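# Hang the power strip level on two screws

## Task

Place the power strip so its keyhole slots sit over the two screws, with the narrow part of each slot uppermost, and leave it hanging level by itself with nothing holding it.

## Robot and tools

Robot: two arms, left_arm and right_arm, each ending in a two-finger gripper. Both work over one table. The scene frame has its origin at table-top height, midway between the nominal arm bases; +z is up, +x points out over the table, +y is toward left_arm. Arm names do not match image sides. Calibrated bases: left_arm at (-0.023, +0.289, +0.020) m, right_arm at (+0.008, -0.239, +0.040) m, each turned slightly about z. A camera stand stands behind the arms.

Gripper axes: fingers point along the gripper's +z; they open and close along its y. The reported end_effector_position is the spot between the pads, roughly 1 cm short of the fingertips. Reported hand positions and orientations (end_effector_position, end_effector_quat_wxyz) are in the scene frame and may be off by a few cm, more at long reach.

Command rows: every motion command uses rows of 14 numbers, all in [-1, 1], always covering both arms: dx, dy, dz, rx, ry, rz, opening for left_arm, then the same seven for right_arm. dx..rz are an offset, not a pose: they are measured along that arm's own Hand target axes, from the Hand target it had when the action or move began. 1.0 equals 0.6 m of travel or 180 degrees of turn; rx, ry, rz form a single rotation vector. Within one action, each row is measured from the same start, not from the previous row; a new call starts from the new Hand target, so resending an offset moves further. Sending six zeros re-requests the current Hand target. Opening is absolute, not an offset: +1 fully open (0.094 m), -1 closed. A 0 opening is a real command (half open), so to leave a gripper alone resend its present opening.

execute_actions(actions, cameras): actions is a list of up to 15-row tables; each row is one 1/30 s step, and a short table repeats its last row to fill 15 steps. Images come back only for an empty actions list or when cameras names them (["all"] for all, [] for none; an unknown name voids the call).

move(target, speed, blend, opening_speed, grip_force, blocking, cameras): target is one 14-number row or a list of up to 15 rows, all offsets from the same starting Hand targets. Grippers follow straight lines and arrive together; the whole move is capped at 10 s. speed is m/s, 0.002 to 2.9 (default 0.25), one number or one per target; rotation is capped at twice that in rad/s. blend (m) rounds corners of a list; 0 stops at each point. opening_speed (0.2 or more, per second on the -1..1 scale) closes fingers gradually; use it on fragile items. grip_force is newtons per pad, 10 to 50, per arm or shared; below 50 closing gets slow. blocking=false returns early while the move continues. Paths ignore obstacles and the other arm. Avoid paths passing close to an arm's own base; swing around it instead.

wait(seconds 0 to 10, cameras) lets time pass holding commands. stop(cameras) brakes a running move. zoom_image(camera, region [x0, y0, x1, y1] in pixels, max 504 by 504) enlarges part of the newest image from cam_head_left, cam_head_right, cam_high, cam_low, cam_left_wrist or cam_right_wrist (all 672x504). finished_scene(scene) ends the scene irreversibly; call it only once the strip hangs unaided.

Results: per arm, end_effector_position and quaternion, Hand target (last commanded pose after clipping; the base for the next offset), Joint positions (last number is measured finger gap in m), joint velocities (may read within noise), joint torques (include gravity; entries 1 to 3 wrap at ±28 N m), grip_measured (finger opening on the command scale; reads a bit wide when empty), and Tool commands. A move adds a move: line: done (within 10 mm and 2 degrees), off_target, moving, held, fault, plus limits such as paced (pose clipped) or held (steps withheld). Neither done nor off_target proves or rules out contact. MOTOR HOT warns of heating; OVER-TEMPERATURE FAULT folds that arm away for the rest of the scene.

Behaviour to expect: orientation commands are clipped to 40 degrees from the current measured orientation per step. Friction and load can leave a gripper a few cm short; resend or add the missing offset. Grippers lag and overshoot more at high speed or with a nearly straight arm. A blocked arm keeps pushing until commanded back away from the contact. Joint limits (rad): waist -2.618..3.054, shoulder 0..3.142, elbow 0..3.142 (straight 2.901), wrist pitch and yaw ±1.571, wrist roll ±2.094. The scene keeps running while you reply.

Avoid: dropping the strip or letting go while it moves; anything leaving the table; hard hits on the wall, screws or table; arms or grippers touching or closing on each other; strain on wrist-camera cables (cable contact counts as hand contact); long stretched holds that heat motors; needless arm stops. Objects may get brief random nudges, so recheck before finishing.

Each tool is called after "Call:" as name(argument=value, ...), one argument or row to a line, values as JSON.

## Session

Call:
execute_actions(
  actions=[],
)

Scene clock: 0.00 s.
left_arm: end_effector_position=(+0.3766, +0.3122, +0.1311) grip_measured=+1.000 end_effector_quat_wxyz=(+0.612, -0.032, +0.789, +0.040) | right_arm: end_effector_position=(+0.4128, -0.2639, +0.1612) grip_measured=+1.000 end_effector_quat_wxyz=(+0.601, +0.102, +0.790, -0.070)
Joint positions: left_arm=[-0.045 1.558 0.342 0.966 -0.09 0.002 0.094] | right_arm=[0.036 1.518 0.41 0.823 0.299 0.099 0.094]
Joint velocities: within noise
Joint torques (N m): no reading
Heat: left arm: 38 °C; right arm: 33 °C.
Hand target: left_arm +0.3779, +0.3122, +0.1344; +0.615, -0.032, +0.787, +0.041 | right_arm +0.4153, -0.2640, +0.1687; +0.609, +0.104, +0.784, -0.069
Tool commands: left_gripper/opening=+1.0 right_gripper/opening=+1.0

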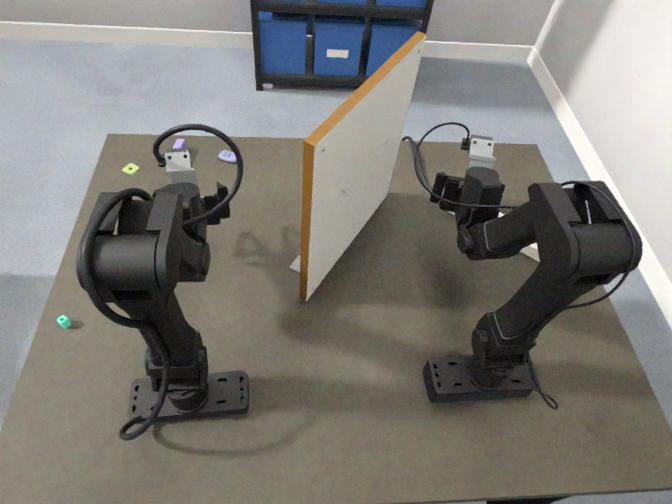

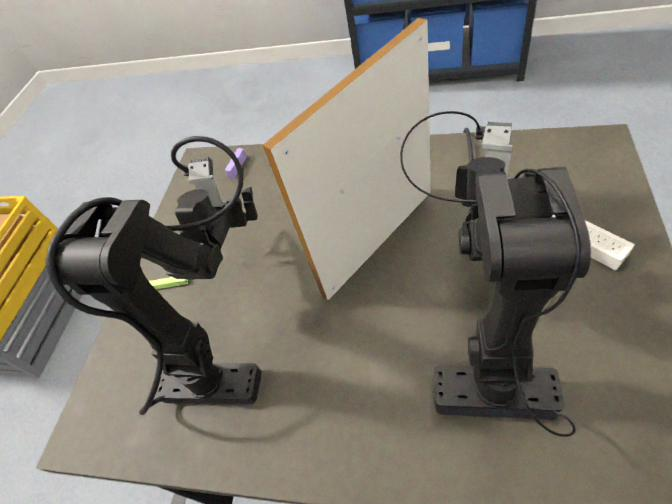

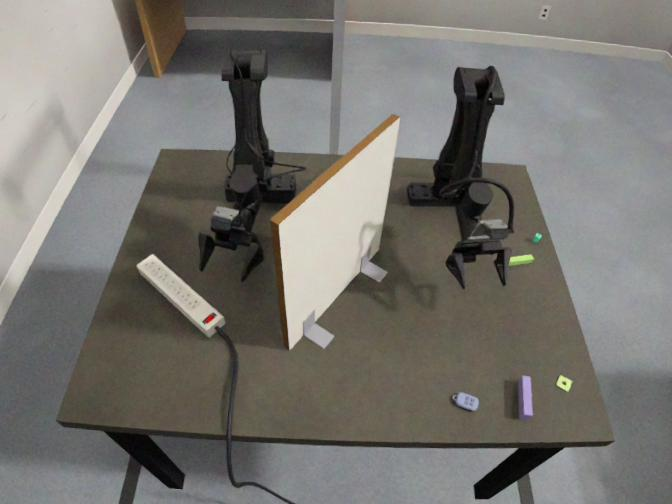

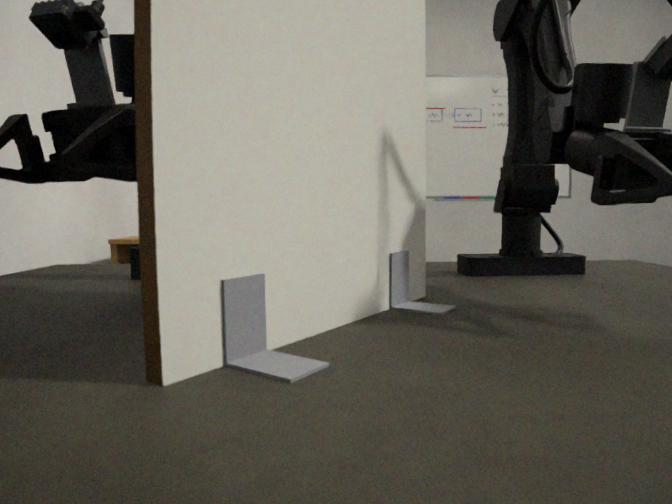

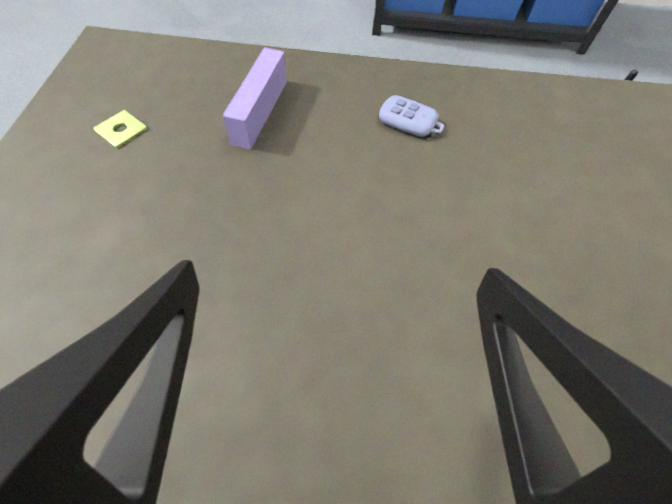

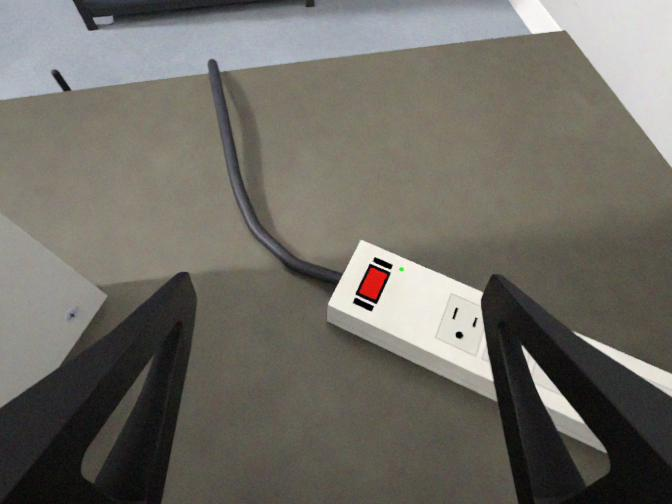

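Call:
zoom_image(
  camera="cam_head_right",
  region=[250, 10, 450, 160],
)

Call:
zoom_image(
  camera="cam_head_right",
  region=[250, 150, 450, 300],
)

Call:
zoom_image(
  camera="cam_head_left",
  region=[290, 20, 440, 310],
)

Call:
zoom_image(
  camera="cam_high",
  region=[120, 240, 250, 350],
)

Call:
zoom_image(
  camera="cam_high",
  region=[250, 100, 420, 360],
)

Scaled by 2.520.

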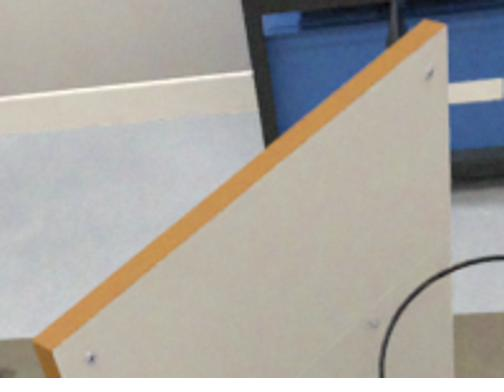

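Scaled by 2.520.

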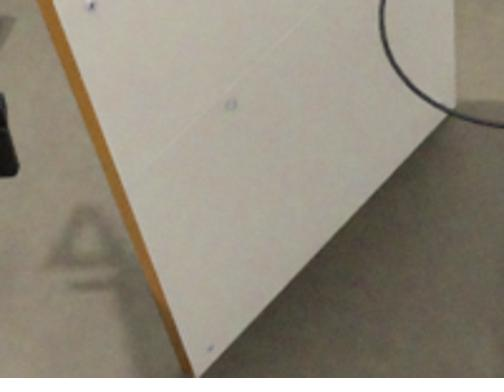

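Scaled by 1.738.

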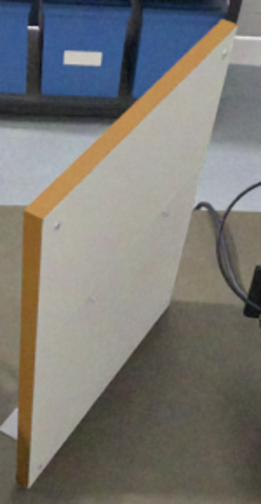

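Scaled by 3.877.

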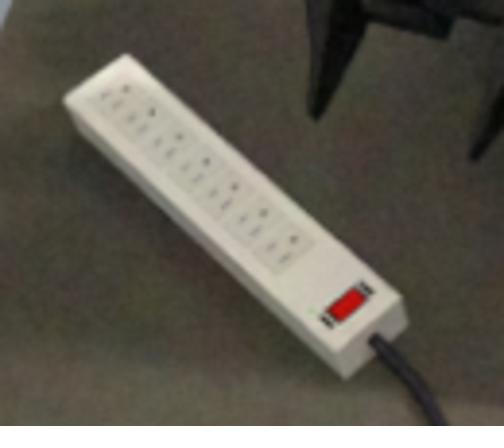

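Scaled by 1.938.

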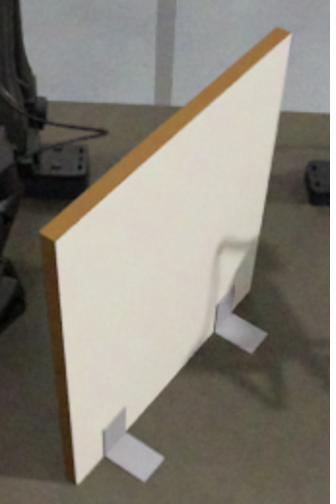

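Call:
move(
  target=[0,0,0,0,0,0,1, -0.057,-0.219,0.006,-0.225,0.377,-0.2995,1],
  cameras=["all"],
)

Scene clock: 97.13 s.
left_arm: end_effector_position=(+0.3766, +0.3122, +0.1311) grip_measured=+1.000 end_effector_quat_wxyz=(+0.612, -0.032, +0.789, +0.040) | right_arm: end_effector_position=(+0.3899, -0.3934, +0.1992) grip_measured=+1.000 end_effector_quat_wxyz=(+0.016, -0.409, +0.912, -0.016)
Joint positions: left_arm=[-0.045 1.558 0.342 0.966 -0.09 0.002 0.094] | right_arm=[-0.419 2.116 2.138 -1.547 -0.001 -1.23 0.094]
Joint torques (N m): left_arm=[-0.03 -6.91 6.54 2.22 -0.04 -0.01] | right_arm=[0.03 -7.62 8.51 0.19 -0.06 -0.1]
Heat: left arm: 38 °C; right arm: 39 °C.
Hand target: left_arm +0.3779, +0.3122, +0.1344; +0.615, -0.032, +0.787, +0.041 | right_arm +0.3944, -0.3949, +0.1985; +0.001, -0.413, +0.911, +0.000
Off the commanded pose: left_arm 0.004 m, 0 deg | right_arm 0.005 m, 3 deg.
joint sent to its limit (right arm) — joint 4 (wrist pitch), lower limit. The joint targets still meet the commanded pose.
move: off_target (right_arm)

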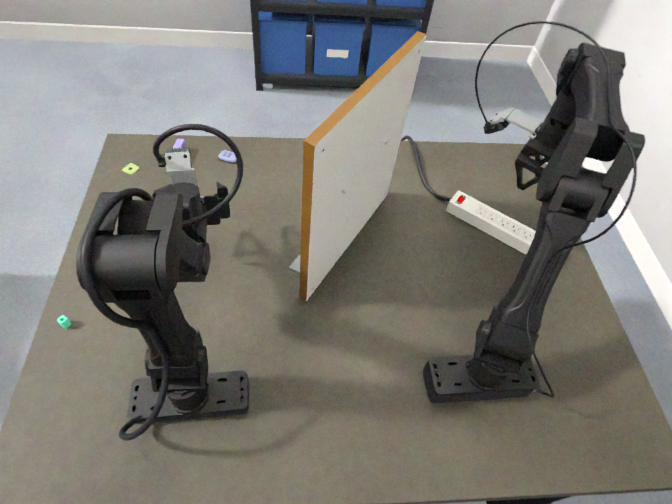

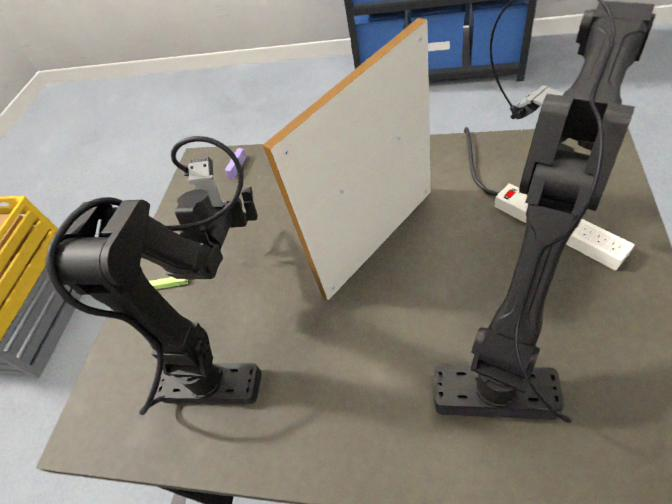

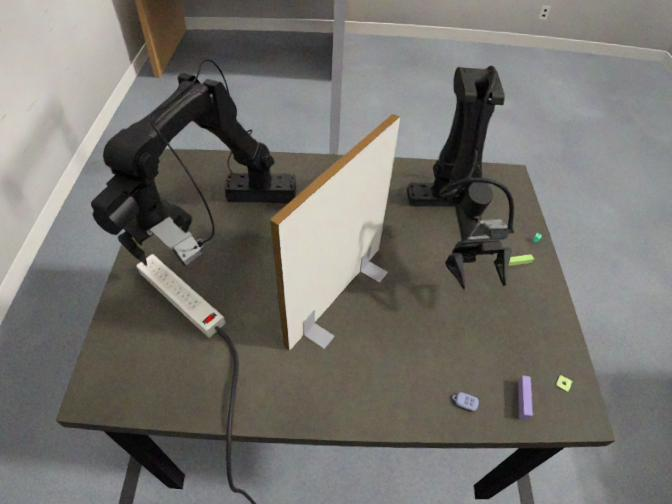

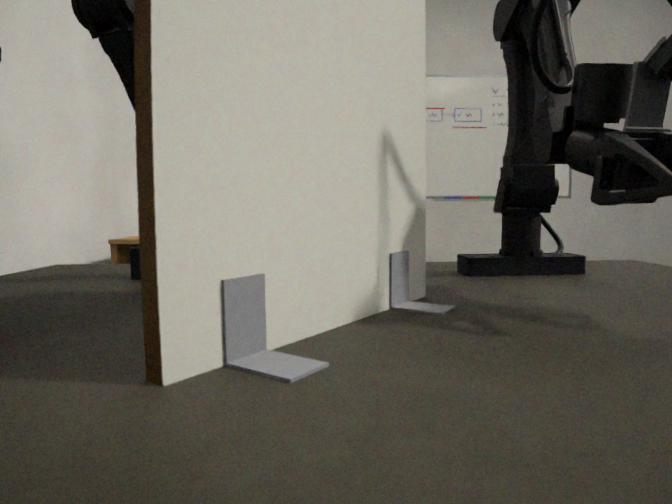

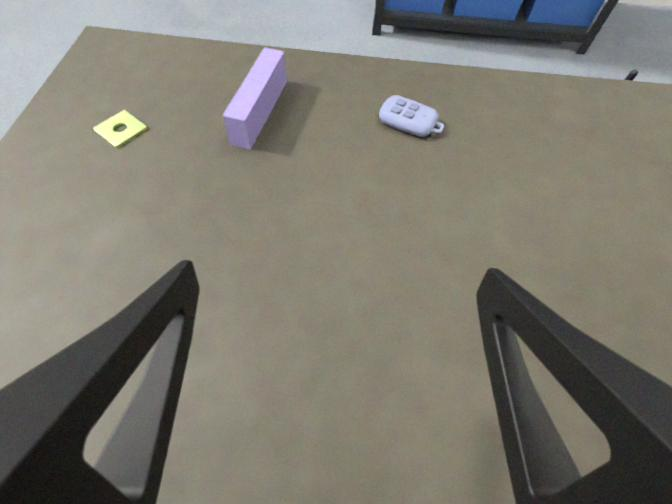

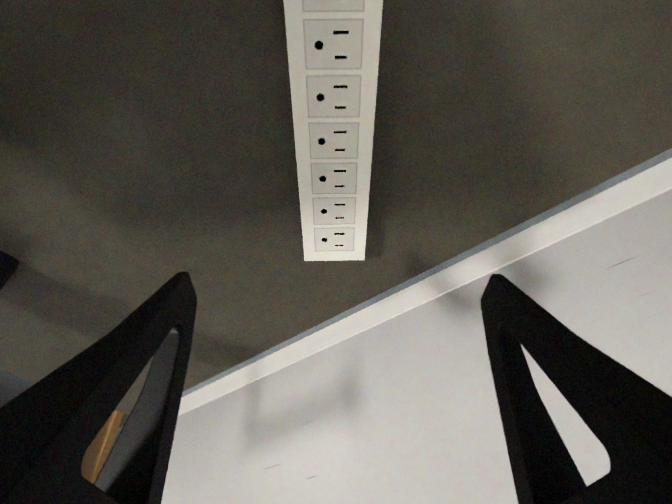

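Call:
move(
  target=[0,0,0,0,0,0,1, 0,0,0.197,0,0,0,1],
  cameras=["cam_right_wrist","cam_high","cam_head_right","cam_low"],
)

Scene clock: 108.63 s.
left_arm: end_effector_position=(+0.3766, +0.3122, +0.1311) grip_measured=+1.000 end_effector_quat_wxyz=(+0.612, -0.032, +0.789, +0.040) | right_arm: end_effector_position=(+0.3956, -0.3961, +0.0891) grip_measured=+1.000 end_effector_quat_wxyz=(+0.006, -0.409, +0.912, -0.007)
Joint positions: left_arm=[-0.045 1.558 0.342 0.966 -0.09 0.002 0.094] | right_arm=[-0.419 2.15 1.752 -1.154 0.001 -1.231 0.094]
Joint torques (N m): left_arm=[-0.03 -6.91 6.53 2.23 -0.04 -0.01] | right_arm=[0.03 -8.46 5.39 0.32 -0.03 -0.06]
Heat: left arm: 38 °C; right arm: 41 °C.
Hand target: left_arm +0.3779, +0.3122, +0.1344; +0.615, -0.032, +0.787, +0.041 | right_arm +0.3946, -0.3948, +0.0802; +0.001, -0.413, +0.911, +0.000
Off the commanded pose: left_arm 0.004 m, 0 deg | right_arm 0.009 m, 1 deg.
move: done
Images, in order (width x height): cam_head_right 672x504, cam_high 672x504, cam_low 672x504, cam_right_wrist 672x504.

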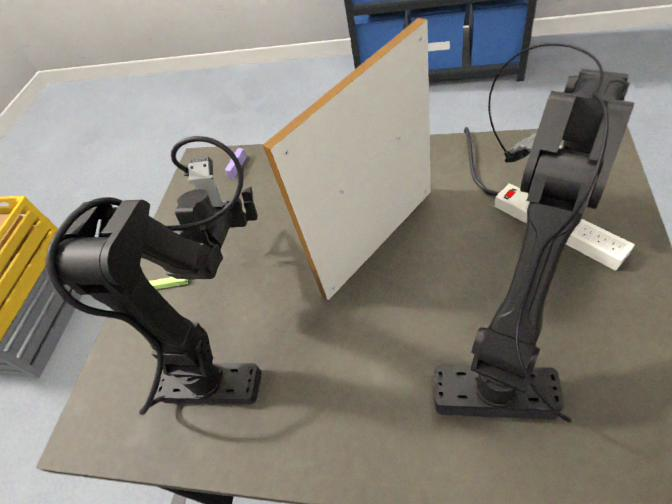

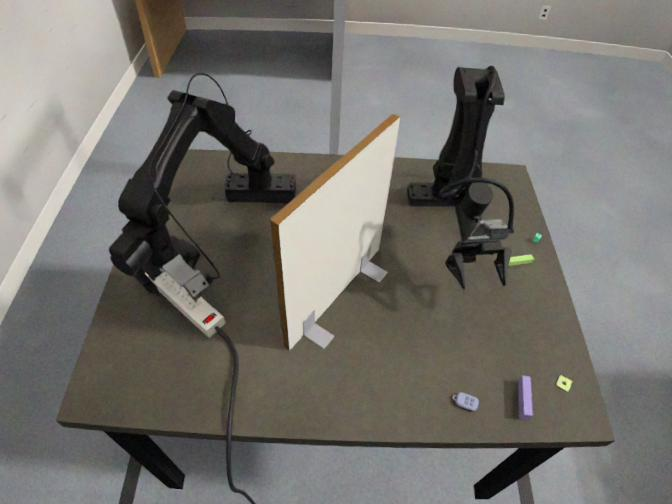

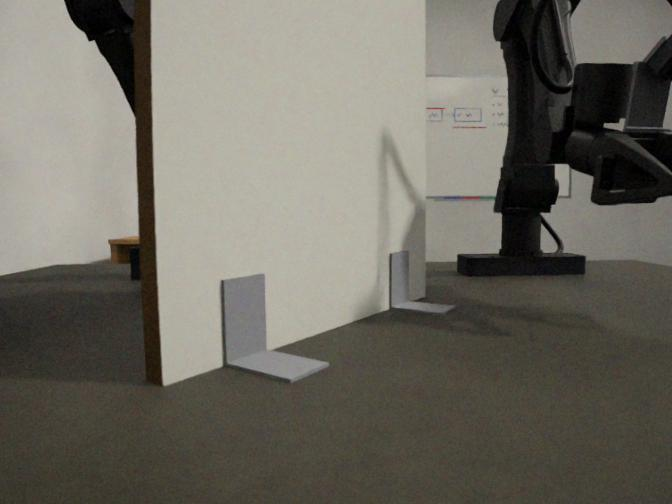

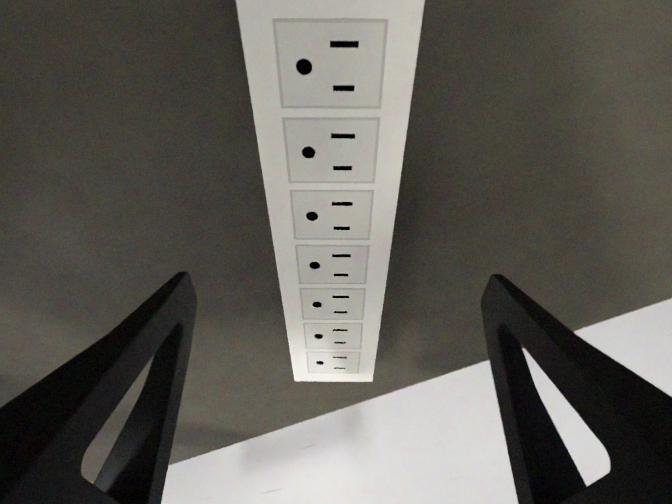

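Call:
move(
  target=[0,0,0,0,0,0,1, 0,0,0.085,0,0,0,1],
  cameras=["cam_right_wrist","cam_high","cam_low"],
  speed=0.12,
)

Call:
zoom_image(
  camera="cam_high",
  region=[100, 220, 260, 350],
)

Scene clock: 113.67 s.
left_arm: end_effector_position=(+0.3766, +0.3122, +0.1311) grip_measured=+1.000 end_effector_quat_wxyz=(+0.612, -0.032, +0.789, +0.040) | right_arm: end_effector_position=(+0.3977, -0.3969, +0.0398) grip_measured=+1.000 end_effector_quat_wxyz=(+0.008, -0.409, +0.912, -0.009)
Joint positions: left_arm=[-0.045 1.558 0.342 0.966 -0.09 0.002 0.094] | right_arm=[-0.419 2.202 1.634 -0.979 0.001 -1.231 0.094]
Joint torques (N m): left_arm=[-0.03 -6.91 6.54 2.22 -0.04 -0.01] | right_arm=[0.06 -8.42 5.11 0.28 -0.03 -0.06]
Heat: left arm: 38 °C; right arm: 40 °C.
Hand target: left_arm +0.3779, +0.3122, +0.1344; +0.615, -0.032, +0.787, +0.041 | right_arm +0.3947, -0.3948, +0.0293; +0.001, -0.413, +0.911, +0.000
Off the commanded pose: left_arm 0.004 m, 0 deg | right_arm 0.011 m, 1 deg.
move: off_target (right_arm)
Images, in order (width x height): cam_high 672x504, cam_low 672x504, cam_right_wrist 672x504.

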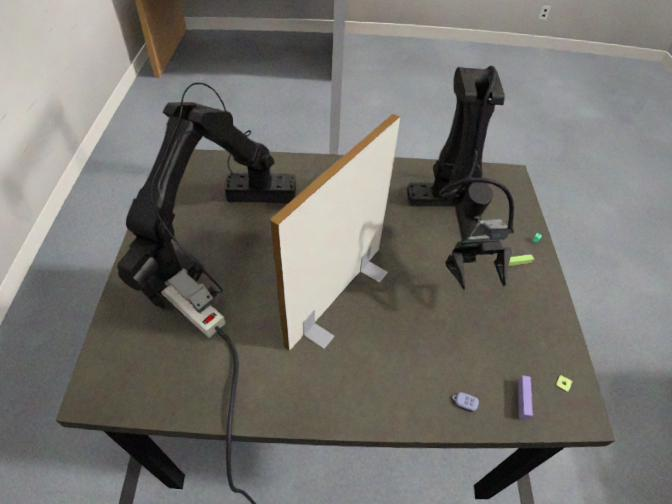

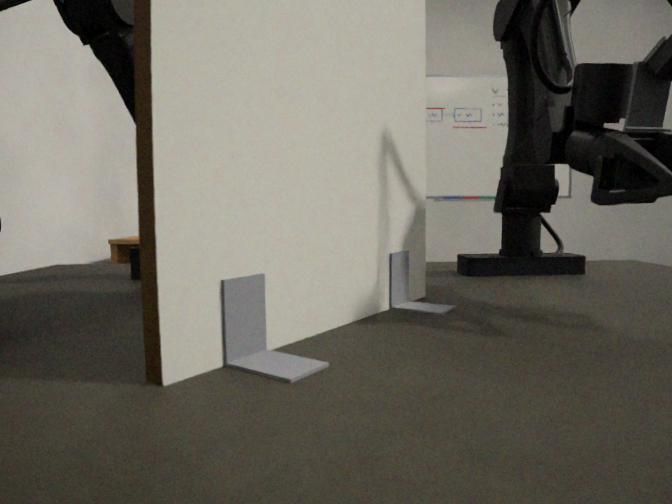

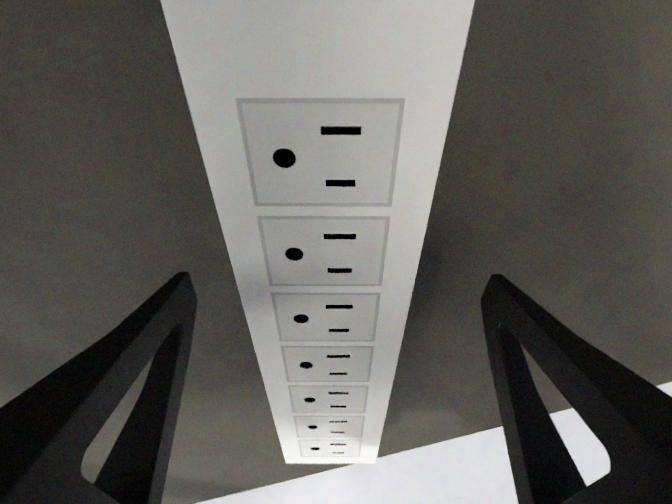

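Scaled by 3.150.

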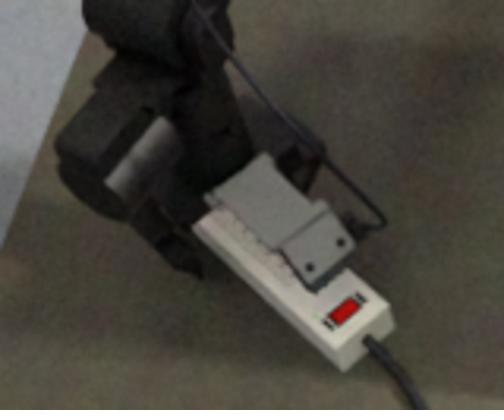

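Call:
move(
  target=[0,0,0,0,0,0,1, 0.02,0,0.03,0,0,0,1],
  cameras=["cam_right_wrist","cam_high"],
  speed=0.08,
)

Call:
zoom_image(
  camera="cam_high",
  region=[100, 220, 260, 350],
)

Scene clock: 122.83 s.
left_arm: end_effector_position=(+0.3766, +0.3122, +0.1311) grip_measured=+1.000 end_effector_quat_wxyz=(+0.612, -0.032, +0.789, +0.040) | right_arm: end_effector_position=(+0.3929, -0.4051, +0.0247) grip_measured=+1.000 end_effector_quat_wxyz=(+0.010, -0.411, +0.911, -0.013)
Joint positions: left_arm=[-0.045 1.558 0.342 0.966 -0.09 0.002 0.094] | right_arm=[-0.441 2.21 1.583 -0.911 0.002 -1.257 0.094]
Joint torques (N m): left_arm=[-0.05 -6.9 6.54 2.22 -0.04 -0.01] | right_arm=[-0.35 -8.03 4.72 0.28 -0.05 -0.03]
Heat: left arm: 38 °C; right arm: 39 °C.
Hand target: left_arm +0.3779, +0.3122, +0.1344; +0.615, -0.032, +0.787, +0.041 | right_arm +0.3868, -0.4039, +0.0113; +0.001, -0.413, +0.911, +0.000
Off the commanded pose: left_arm 0.004 m, 0 deg | right_arm 0.015 m, 2 deg.
move: off_target (right_arm)
Images, in order (width x height): cam_high 672x504, cam_right_wrist 672x504.

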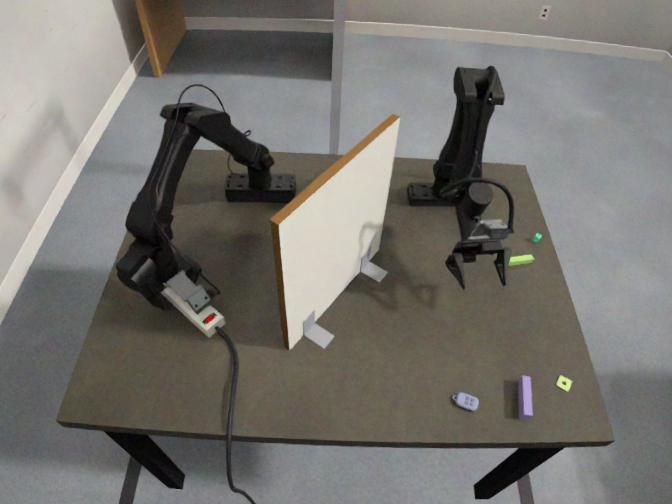

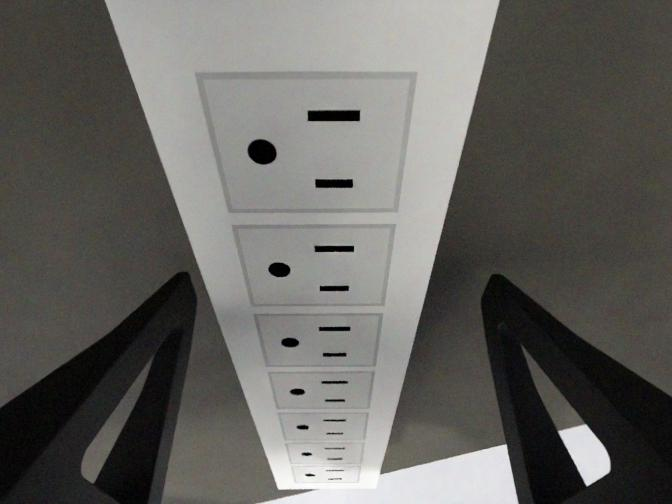

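Scaled by 3.150.

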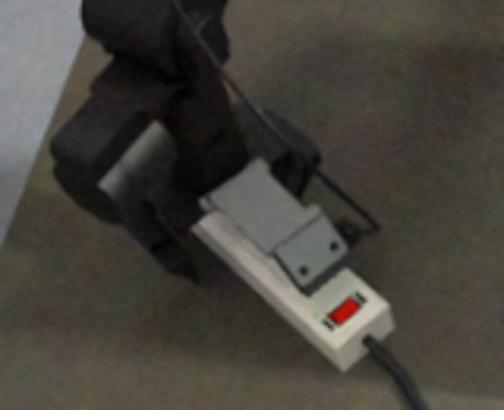

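Call:
move(
  target=[0,0,0,0,0,0,1, 0,0,0,0,0,0,-0.3],
  cameras=["cam_right_wrist"],
  opening_speed=0.8,
)

Scene clock: 134.83 s.
left_arm: end_effector_position=(+0.3766, +0.3122, +0.1311) grip_measured=+1.000 end_effector_quat_wxyz=(+0.612, -0.032, +0.789, +0.040) | right_arm: end_effector_position=(+0.3929, -0.4051, +0.0247) grip_measured=+0.061 end_effector_quat_wxyz=(+0.010, -0.413, +0.911, -0.013)
Joint positions: left_arm=[-0.045 1.558 0.342 0.966 -0.09 0.002 0.094] | right_arm=[-0.441 2.21 1.583 -0.911 0.002 -1.261 0.05]
Joint torques (N m): left_arm=[-0.03 -6.91 6.53 2.22 -0.04 -0.01] | right_arm=[-0.32 -8.05 4.7 0.31 -0.06 -0.03]
Heat: left arm: 38 °C; right arm: 38 °C.
Hand target: left_arm +0.3779, +0.3122, +0.1344; +0.615, -0.032, +0.787, +0.041 | right_arm +0.3868, -0.4039, +0.0113; +0.001, -0.413, +0.911, +0.000
Off the commanded pose: left_arm 0.004 m, 0 deg | right_arm 0.015 m, 2 deg.
move: off_target (right_arm)
Images, in order (width x height): cam_right_wrist 672x504.

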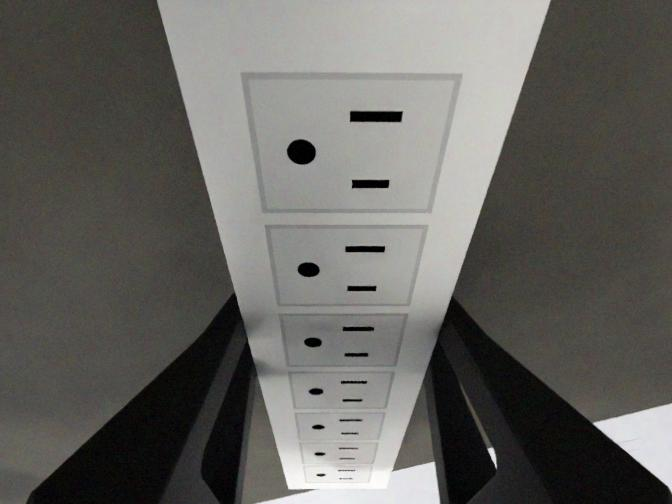

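Call:
zoom_image(
  camera="cam_right_wrist",
  region=[280, 400, 400, 500],
)

Scaled by 4.200.

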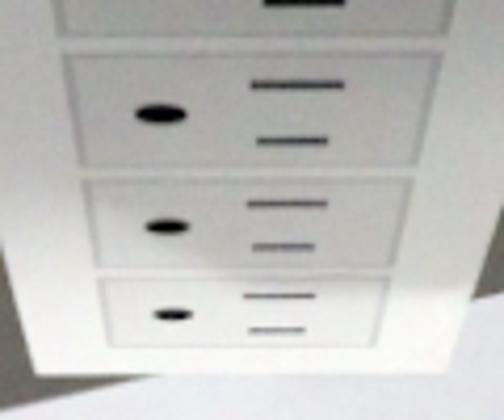

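Call:
move(
  target=[
    [0,0,0,0,0,0,1, 0,0,-0.2,0,0,0,-0.3],
    [0,0,0,0,0,0,1, -0.097,0.278,-0.481,0,-0.25,0,-0.3],
  ],
  cameras=["all"],
  blend=[0.03,0],
  speed=0.15,
)

Scene clock: 182.13 s.
left_arm: end_effector_position=(+0.3766, +0.3122, +0.1311) grip_measured=+1.000 end_effector_quat_wxyz=(+0.612, -0.032, +0.789, +0.040) | right_arm: end_effector_position=(+0.2981, -0.2634, +0.2807) grip_measured=+0.060 end_effector_quat_wxyz=(+0.302, -0.373, +0.865, +0.148)
Joint positions: left_arm=[-0.045 1.558 0.342 0.966 -0.09 0.002 0.094] | right_arm=[-0.512 1.448 1.485 -1.427 -0.665 -1.231 0.05]
Joint torques (N m): left_arm=[-0.03 -6.91 6.54 2.23 -0.04 -0.01] | right_arm=[-0.4 -7.77 5.55 0.63 -1.5 -0.16]
Heat: left arm: 38 °C; right arm: 37 °C.
Hand target: left_arm +0.3779, +0.3122, +0.1344; +0.615, -0.032, +0.787, +0.041 | right_arm +0.2994, -0.2503, +0.2998; +0.349, -0.381, +0.841, +0.158
Off the commanded pose: left_arm 0.004 m, 0 deg | right_arm 0.023 m, 6 deg.
move: off_target (right_arm)

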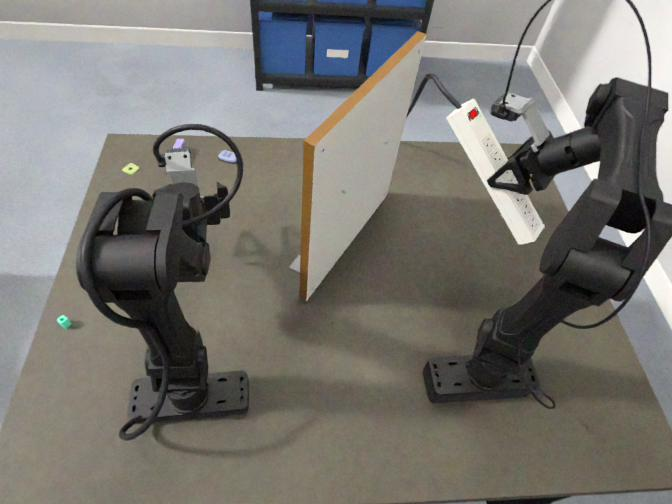

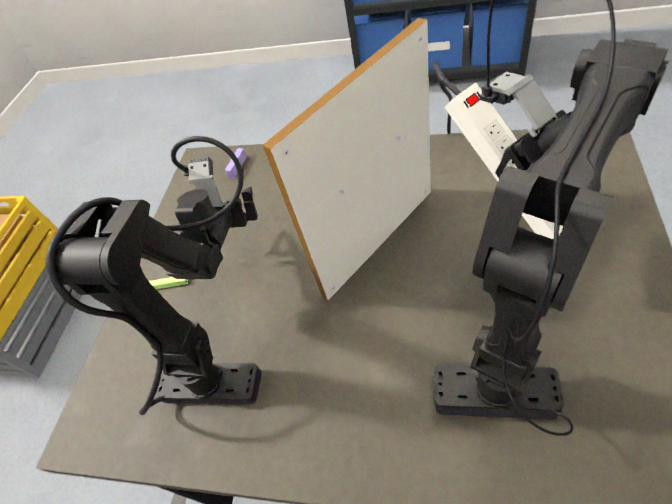

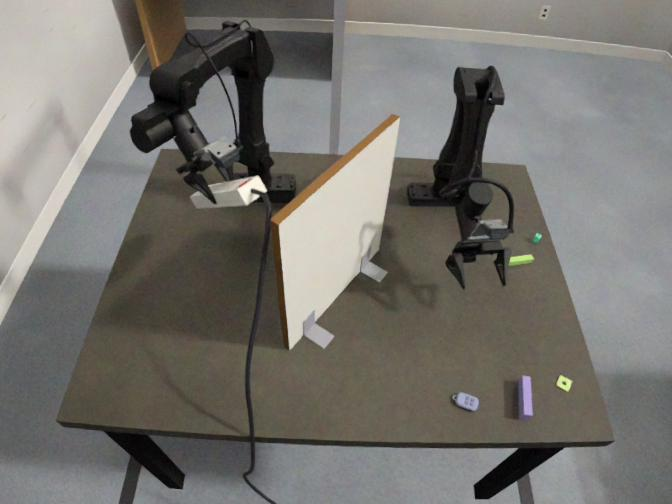

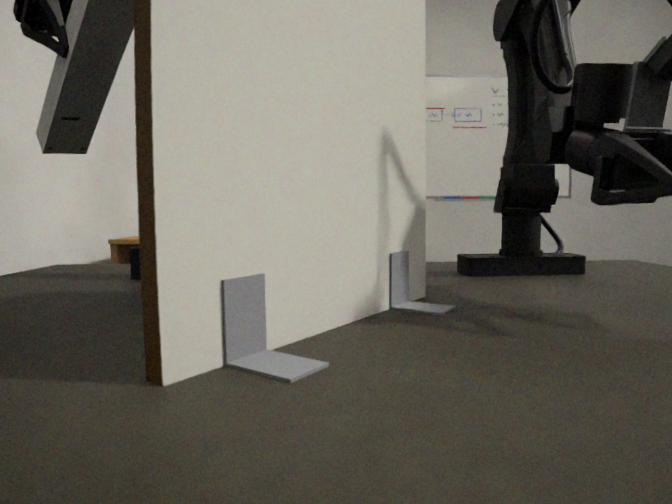

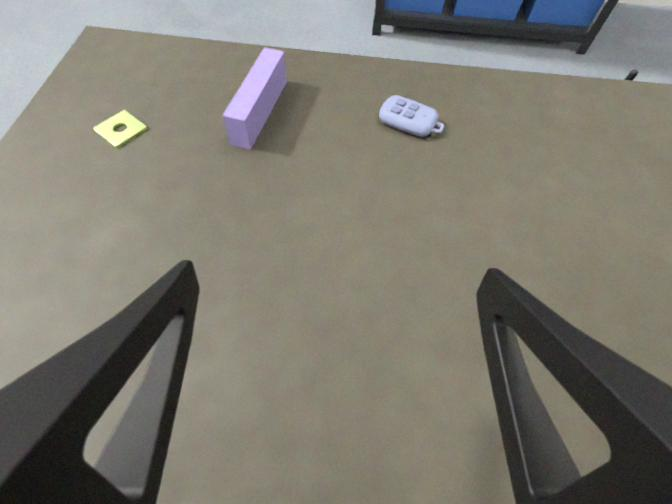

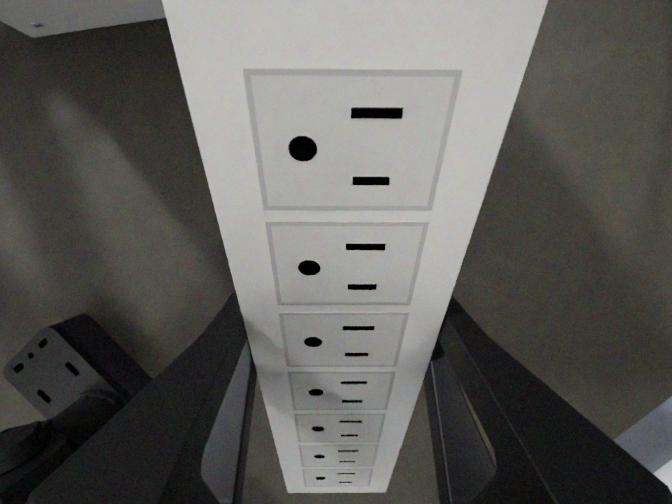

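Call:
zoom_image(
  camera="cam_low",
  region=[20, 40, 140, 160],
)

Scaled by 4.200.

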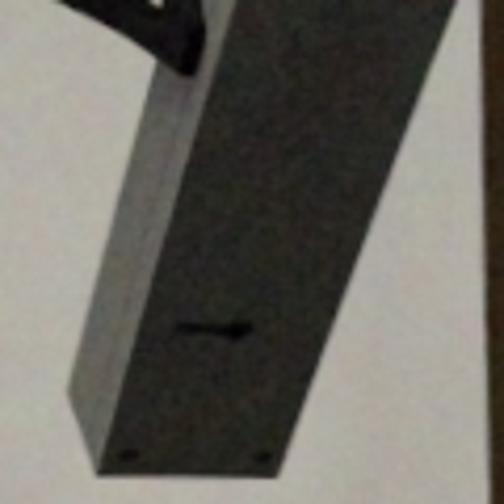

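Call:
move(
  target=[0,0,0,0,0,0,1, 0.0297,0.1667,0.2998,0.1768,-0.2149,-0.4815,-0.3],
  cameras=["all"],
  speed=0.2,
)

Scene clock: 212.73 s.
left_arm: end_effector_position=(+0.3766, +0.3122, +0.1311) grip_measured=+1.000 end_effector_quat_wxyz=(+0.612, -0.032, +0.789, +0.040) | right_arm: end_effector_position=(+0.3113, -0.1107, +0.1497) grip_measured=+0.060 end_effector_quat_wxyz=(+0.642, -0.682, +0.261, -0.232)
Joint positions: left_arm=[-0.045 1.558 0.342 0.966 -0.09 0.002 0.094] | right_arm=[-0.08 1.759 0.133 1.517 -0.904 -1.639 0.05]
Joint torques (N m): left_arm=[-0.02 -6.91 6.53 2.22 -0.04 -0.01] | right_arm=[1.4 -3.59 2.32 2.22 -0.83 0.2]
Heat: left arm: 38 °C; right arm: 36 °C.
Hand target: left_arm +0.3779, +0.3122, +0.1344; +0.615, -0.032, +0.787, +0.041 | right_arm +0.3000, -0.0980, +0.1603; +0.671, -0.671, +0.222, -0.223
Off the commanded pose: left_arm 0.004 m, 0 deg | right_arm 0.020 m, 6 deg.
joint sent to its limit (right arm) — joint 4 (wrist pitch), upper limit. The joint targets still meet the commanded pose.
move: off_target (right_arm)

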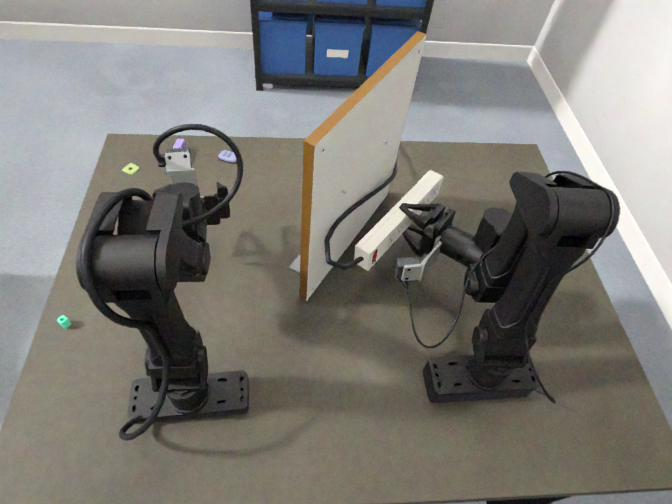

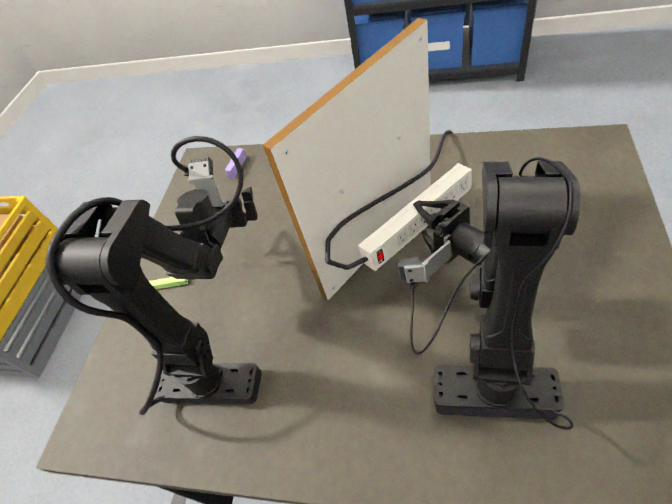

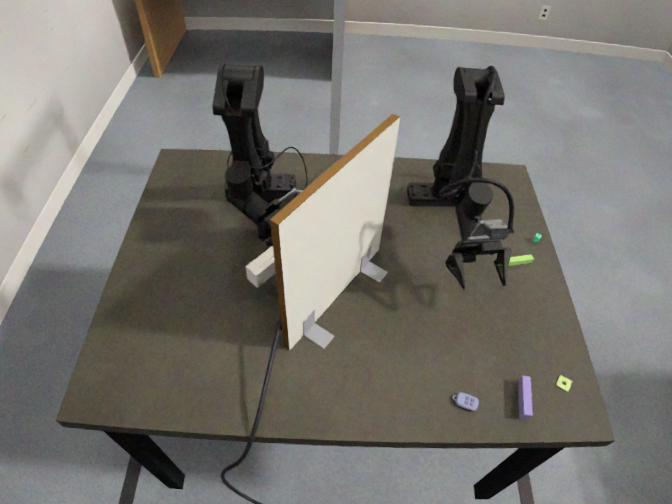

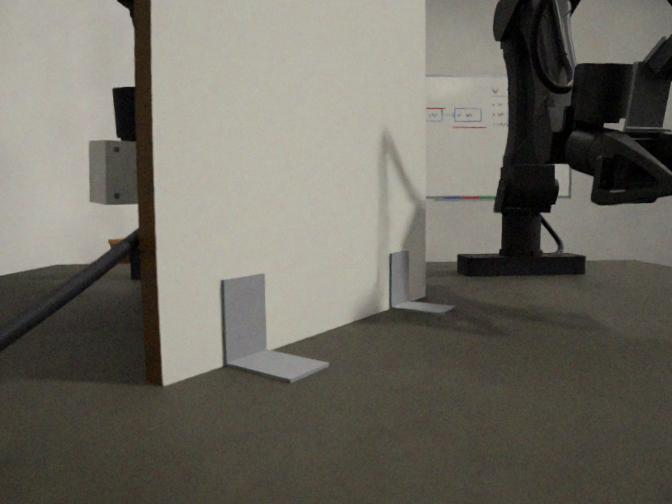

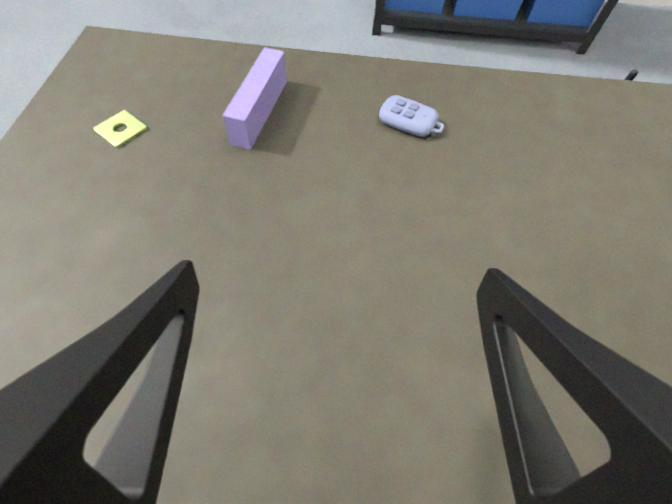

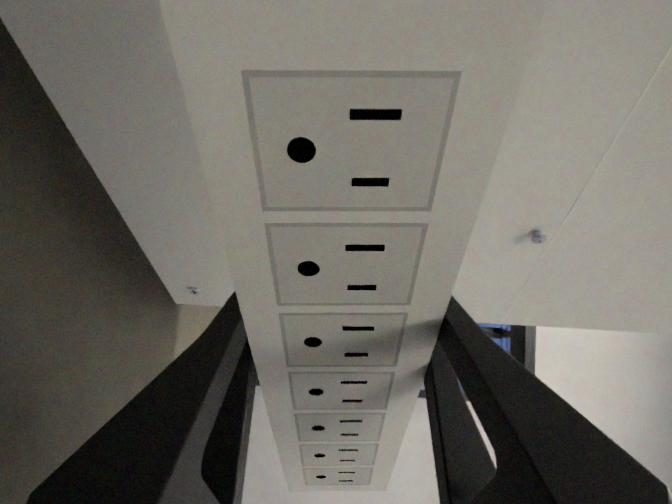

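Call:
move(
  target=[0,0,0,0,0,0,1, 0,-0.3,0,0,0,0,-0.3],
  cameras=["cam_head_left","cam_head_right","cam_low","cam_right_wrist"],
  speed=0.15,
)

Scene clock: 246.63 s.
left_arm: end_effector_position=(+0.3766, +0.3122, +0.1311) grip_measured=+1.000 end_effector_quat_wxyz=(+0.612, -0.032, +0.789, +0.040) | right_arm: end_effector_position=(+0.3071, -0.1076, +0.3020) grip_measured=+0.060 end_effector_quat_wxyz=(+0.647, -0.682, +0.267, -0.212)
Joint positions: left_arm=[-0.045 1.558 0.342 0.966 -0.09 0.002 0.094] | right_arm=[-0.078 0.956 0.514 0.321 -0.924 -1.611 0.05]
Joint torques (N m): left_arm=[-0.03 -6.91 6.54 2.22 -0.04 -0.01] | right_arm=[1.25 -4.01 11.36 1.91 -0.54 0.34]
Heat: left arm: 38 °C; right arm: 35 °C.
Hand target: left_arm +0.3779, +0.3122, +0.1344; +0.615, -0.032, +0.787, +0.041 | right_arm +0.2999, -0.0980, +0.3402; +0.671, -0.671, +0.222, -0.223
Off the commanded pose: left_arm 0.004 m, 0 deg | right_arm 0.040 m, 6 deg.
move: off_target (right_arm)
Images, in order (width x height): cam_head_left 672x504, cam_head_right 672x504, cam_low 672x504, cam_right_wrist 672x504.

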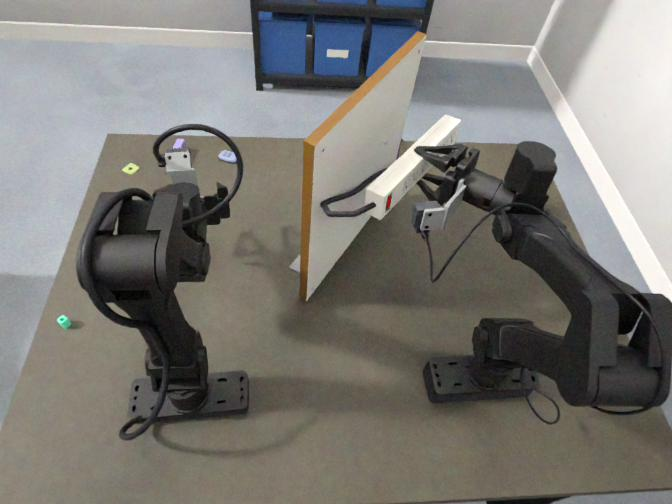

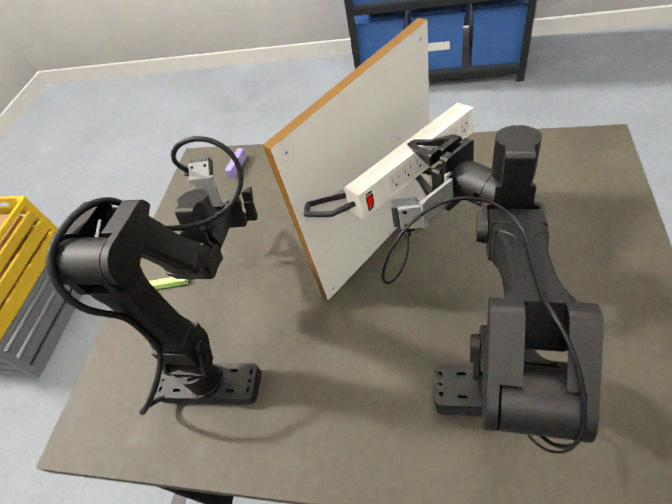

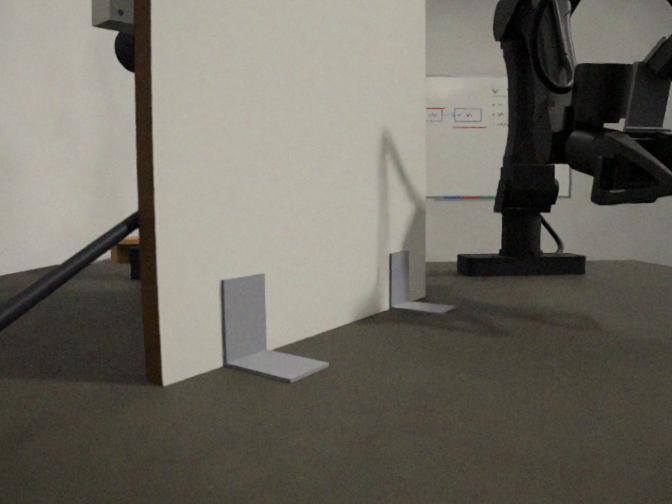

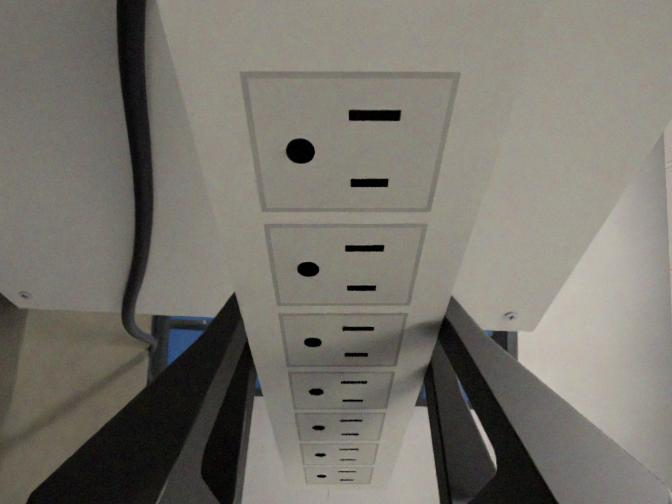

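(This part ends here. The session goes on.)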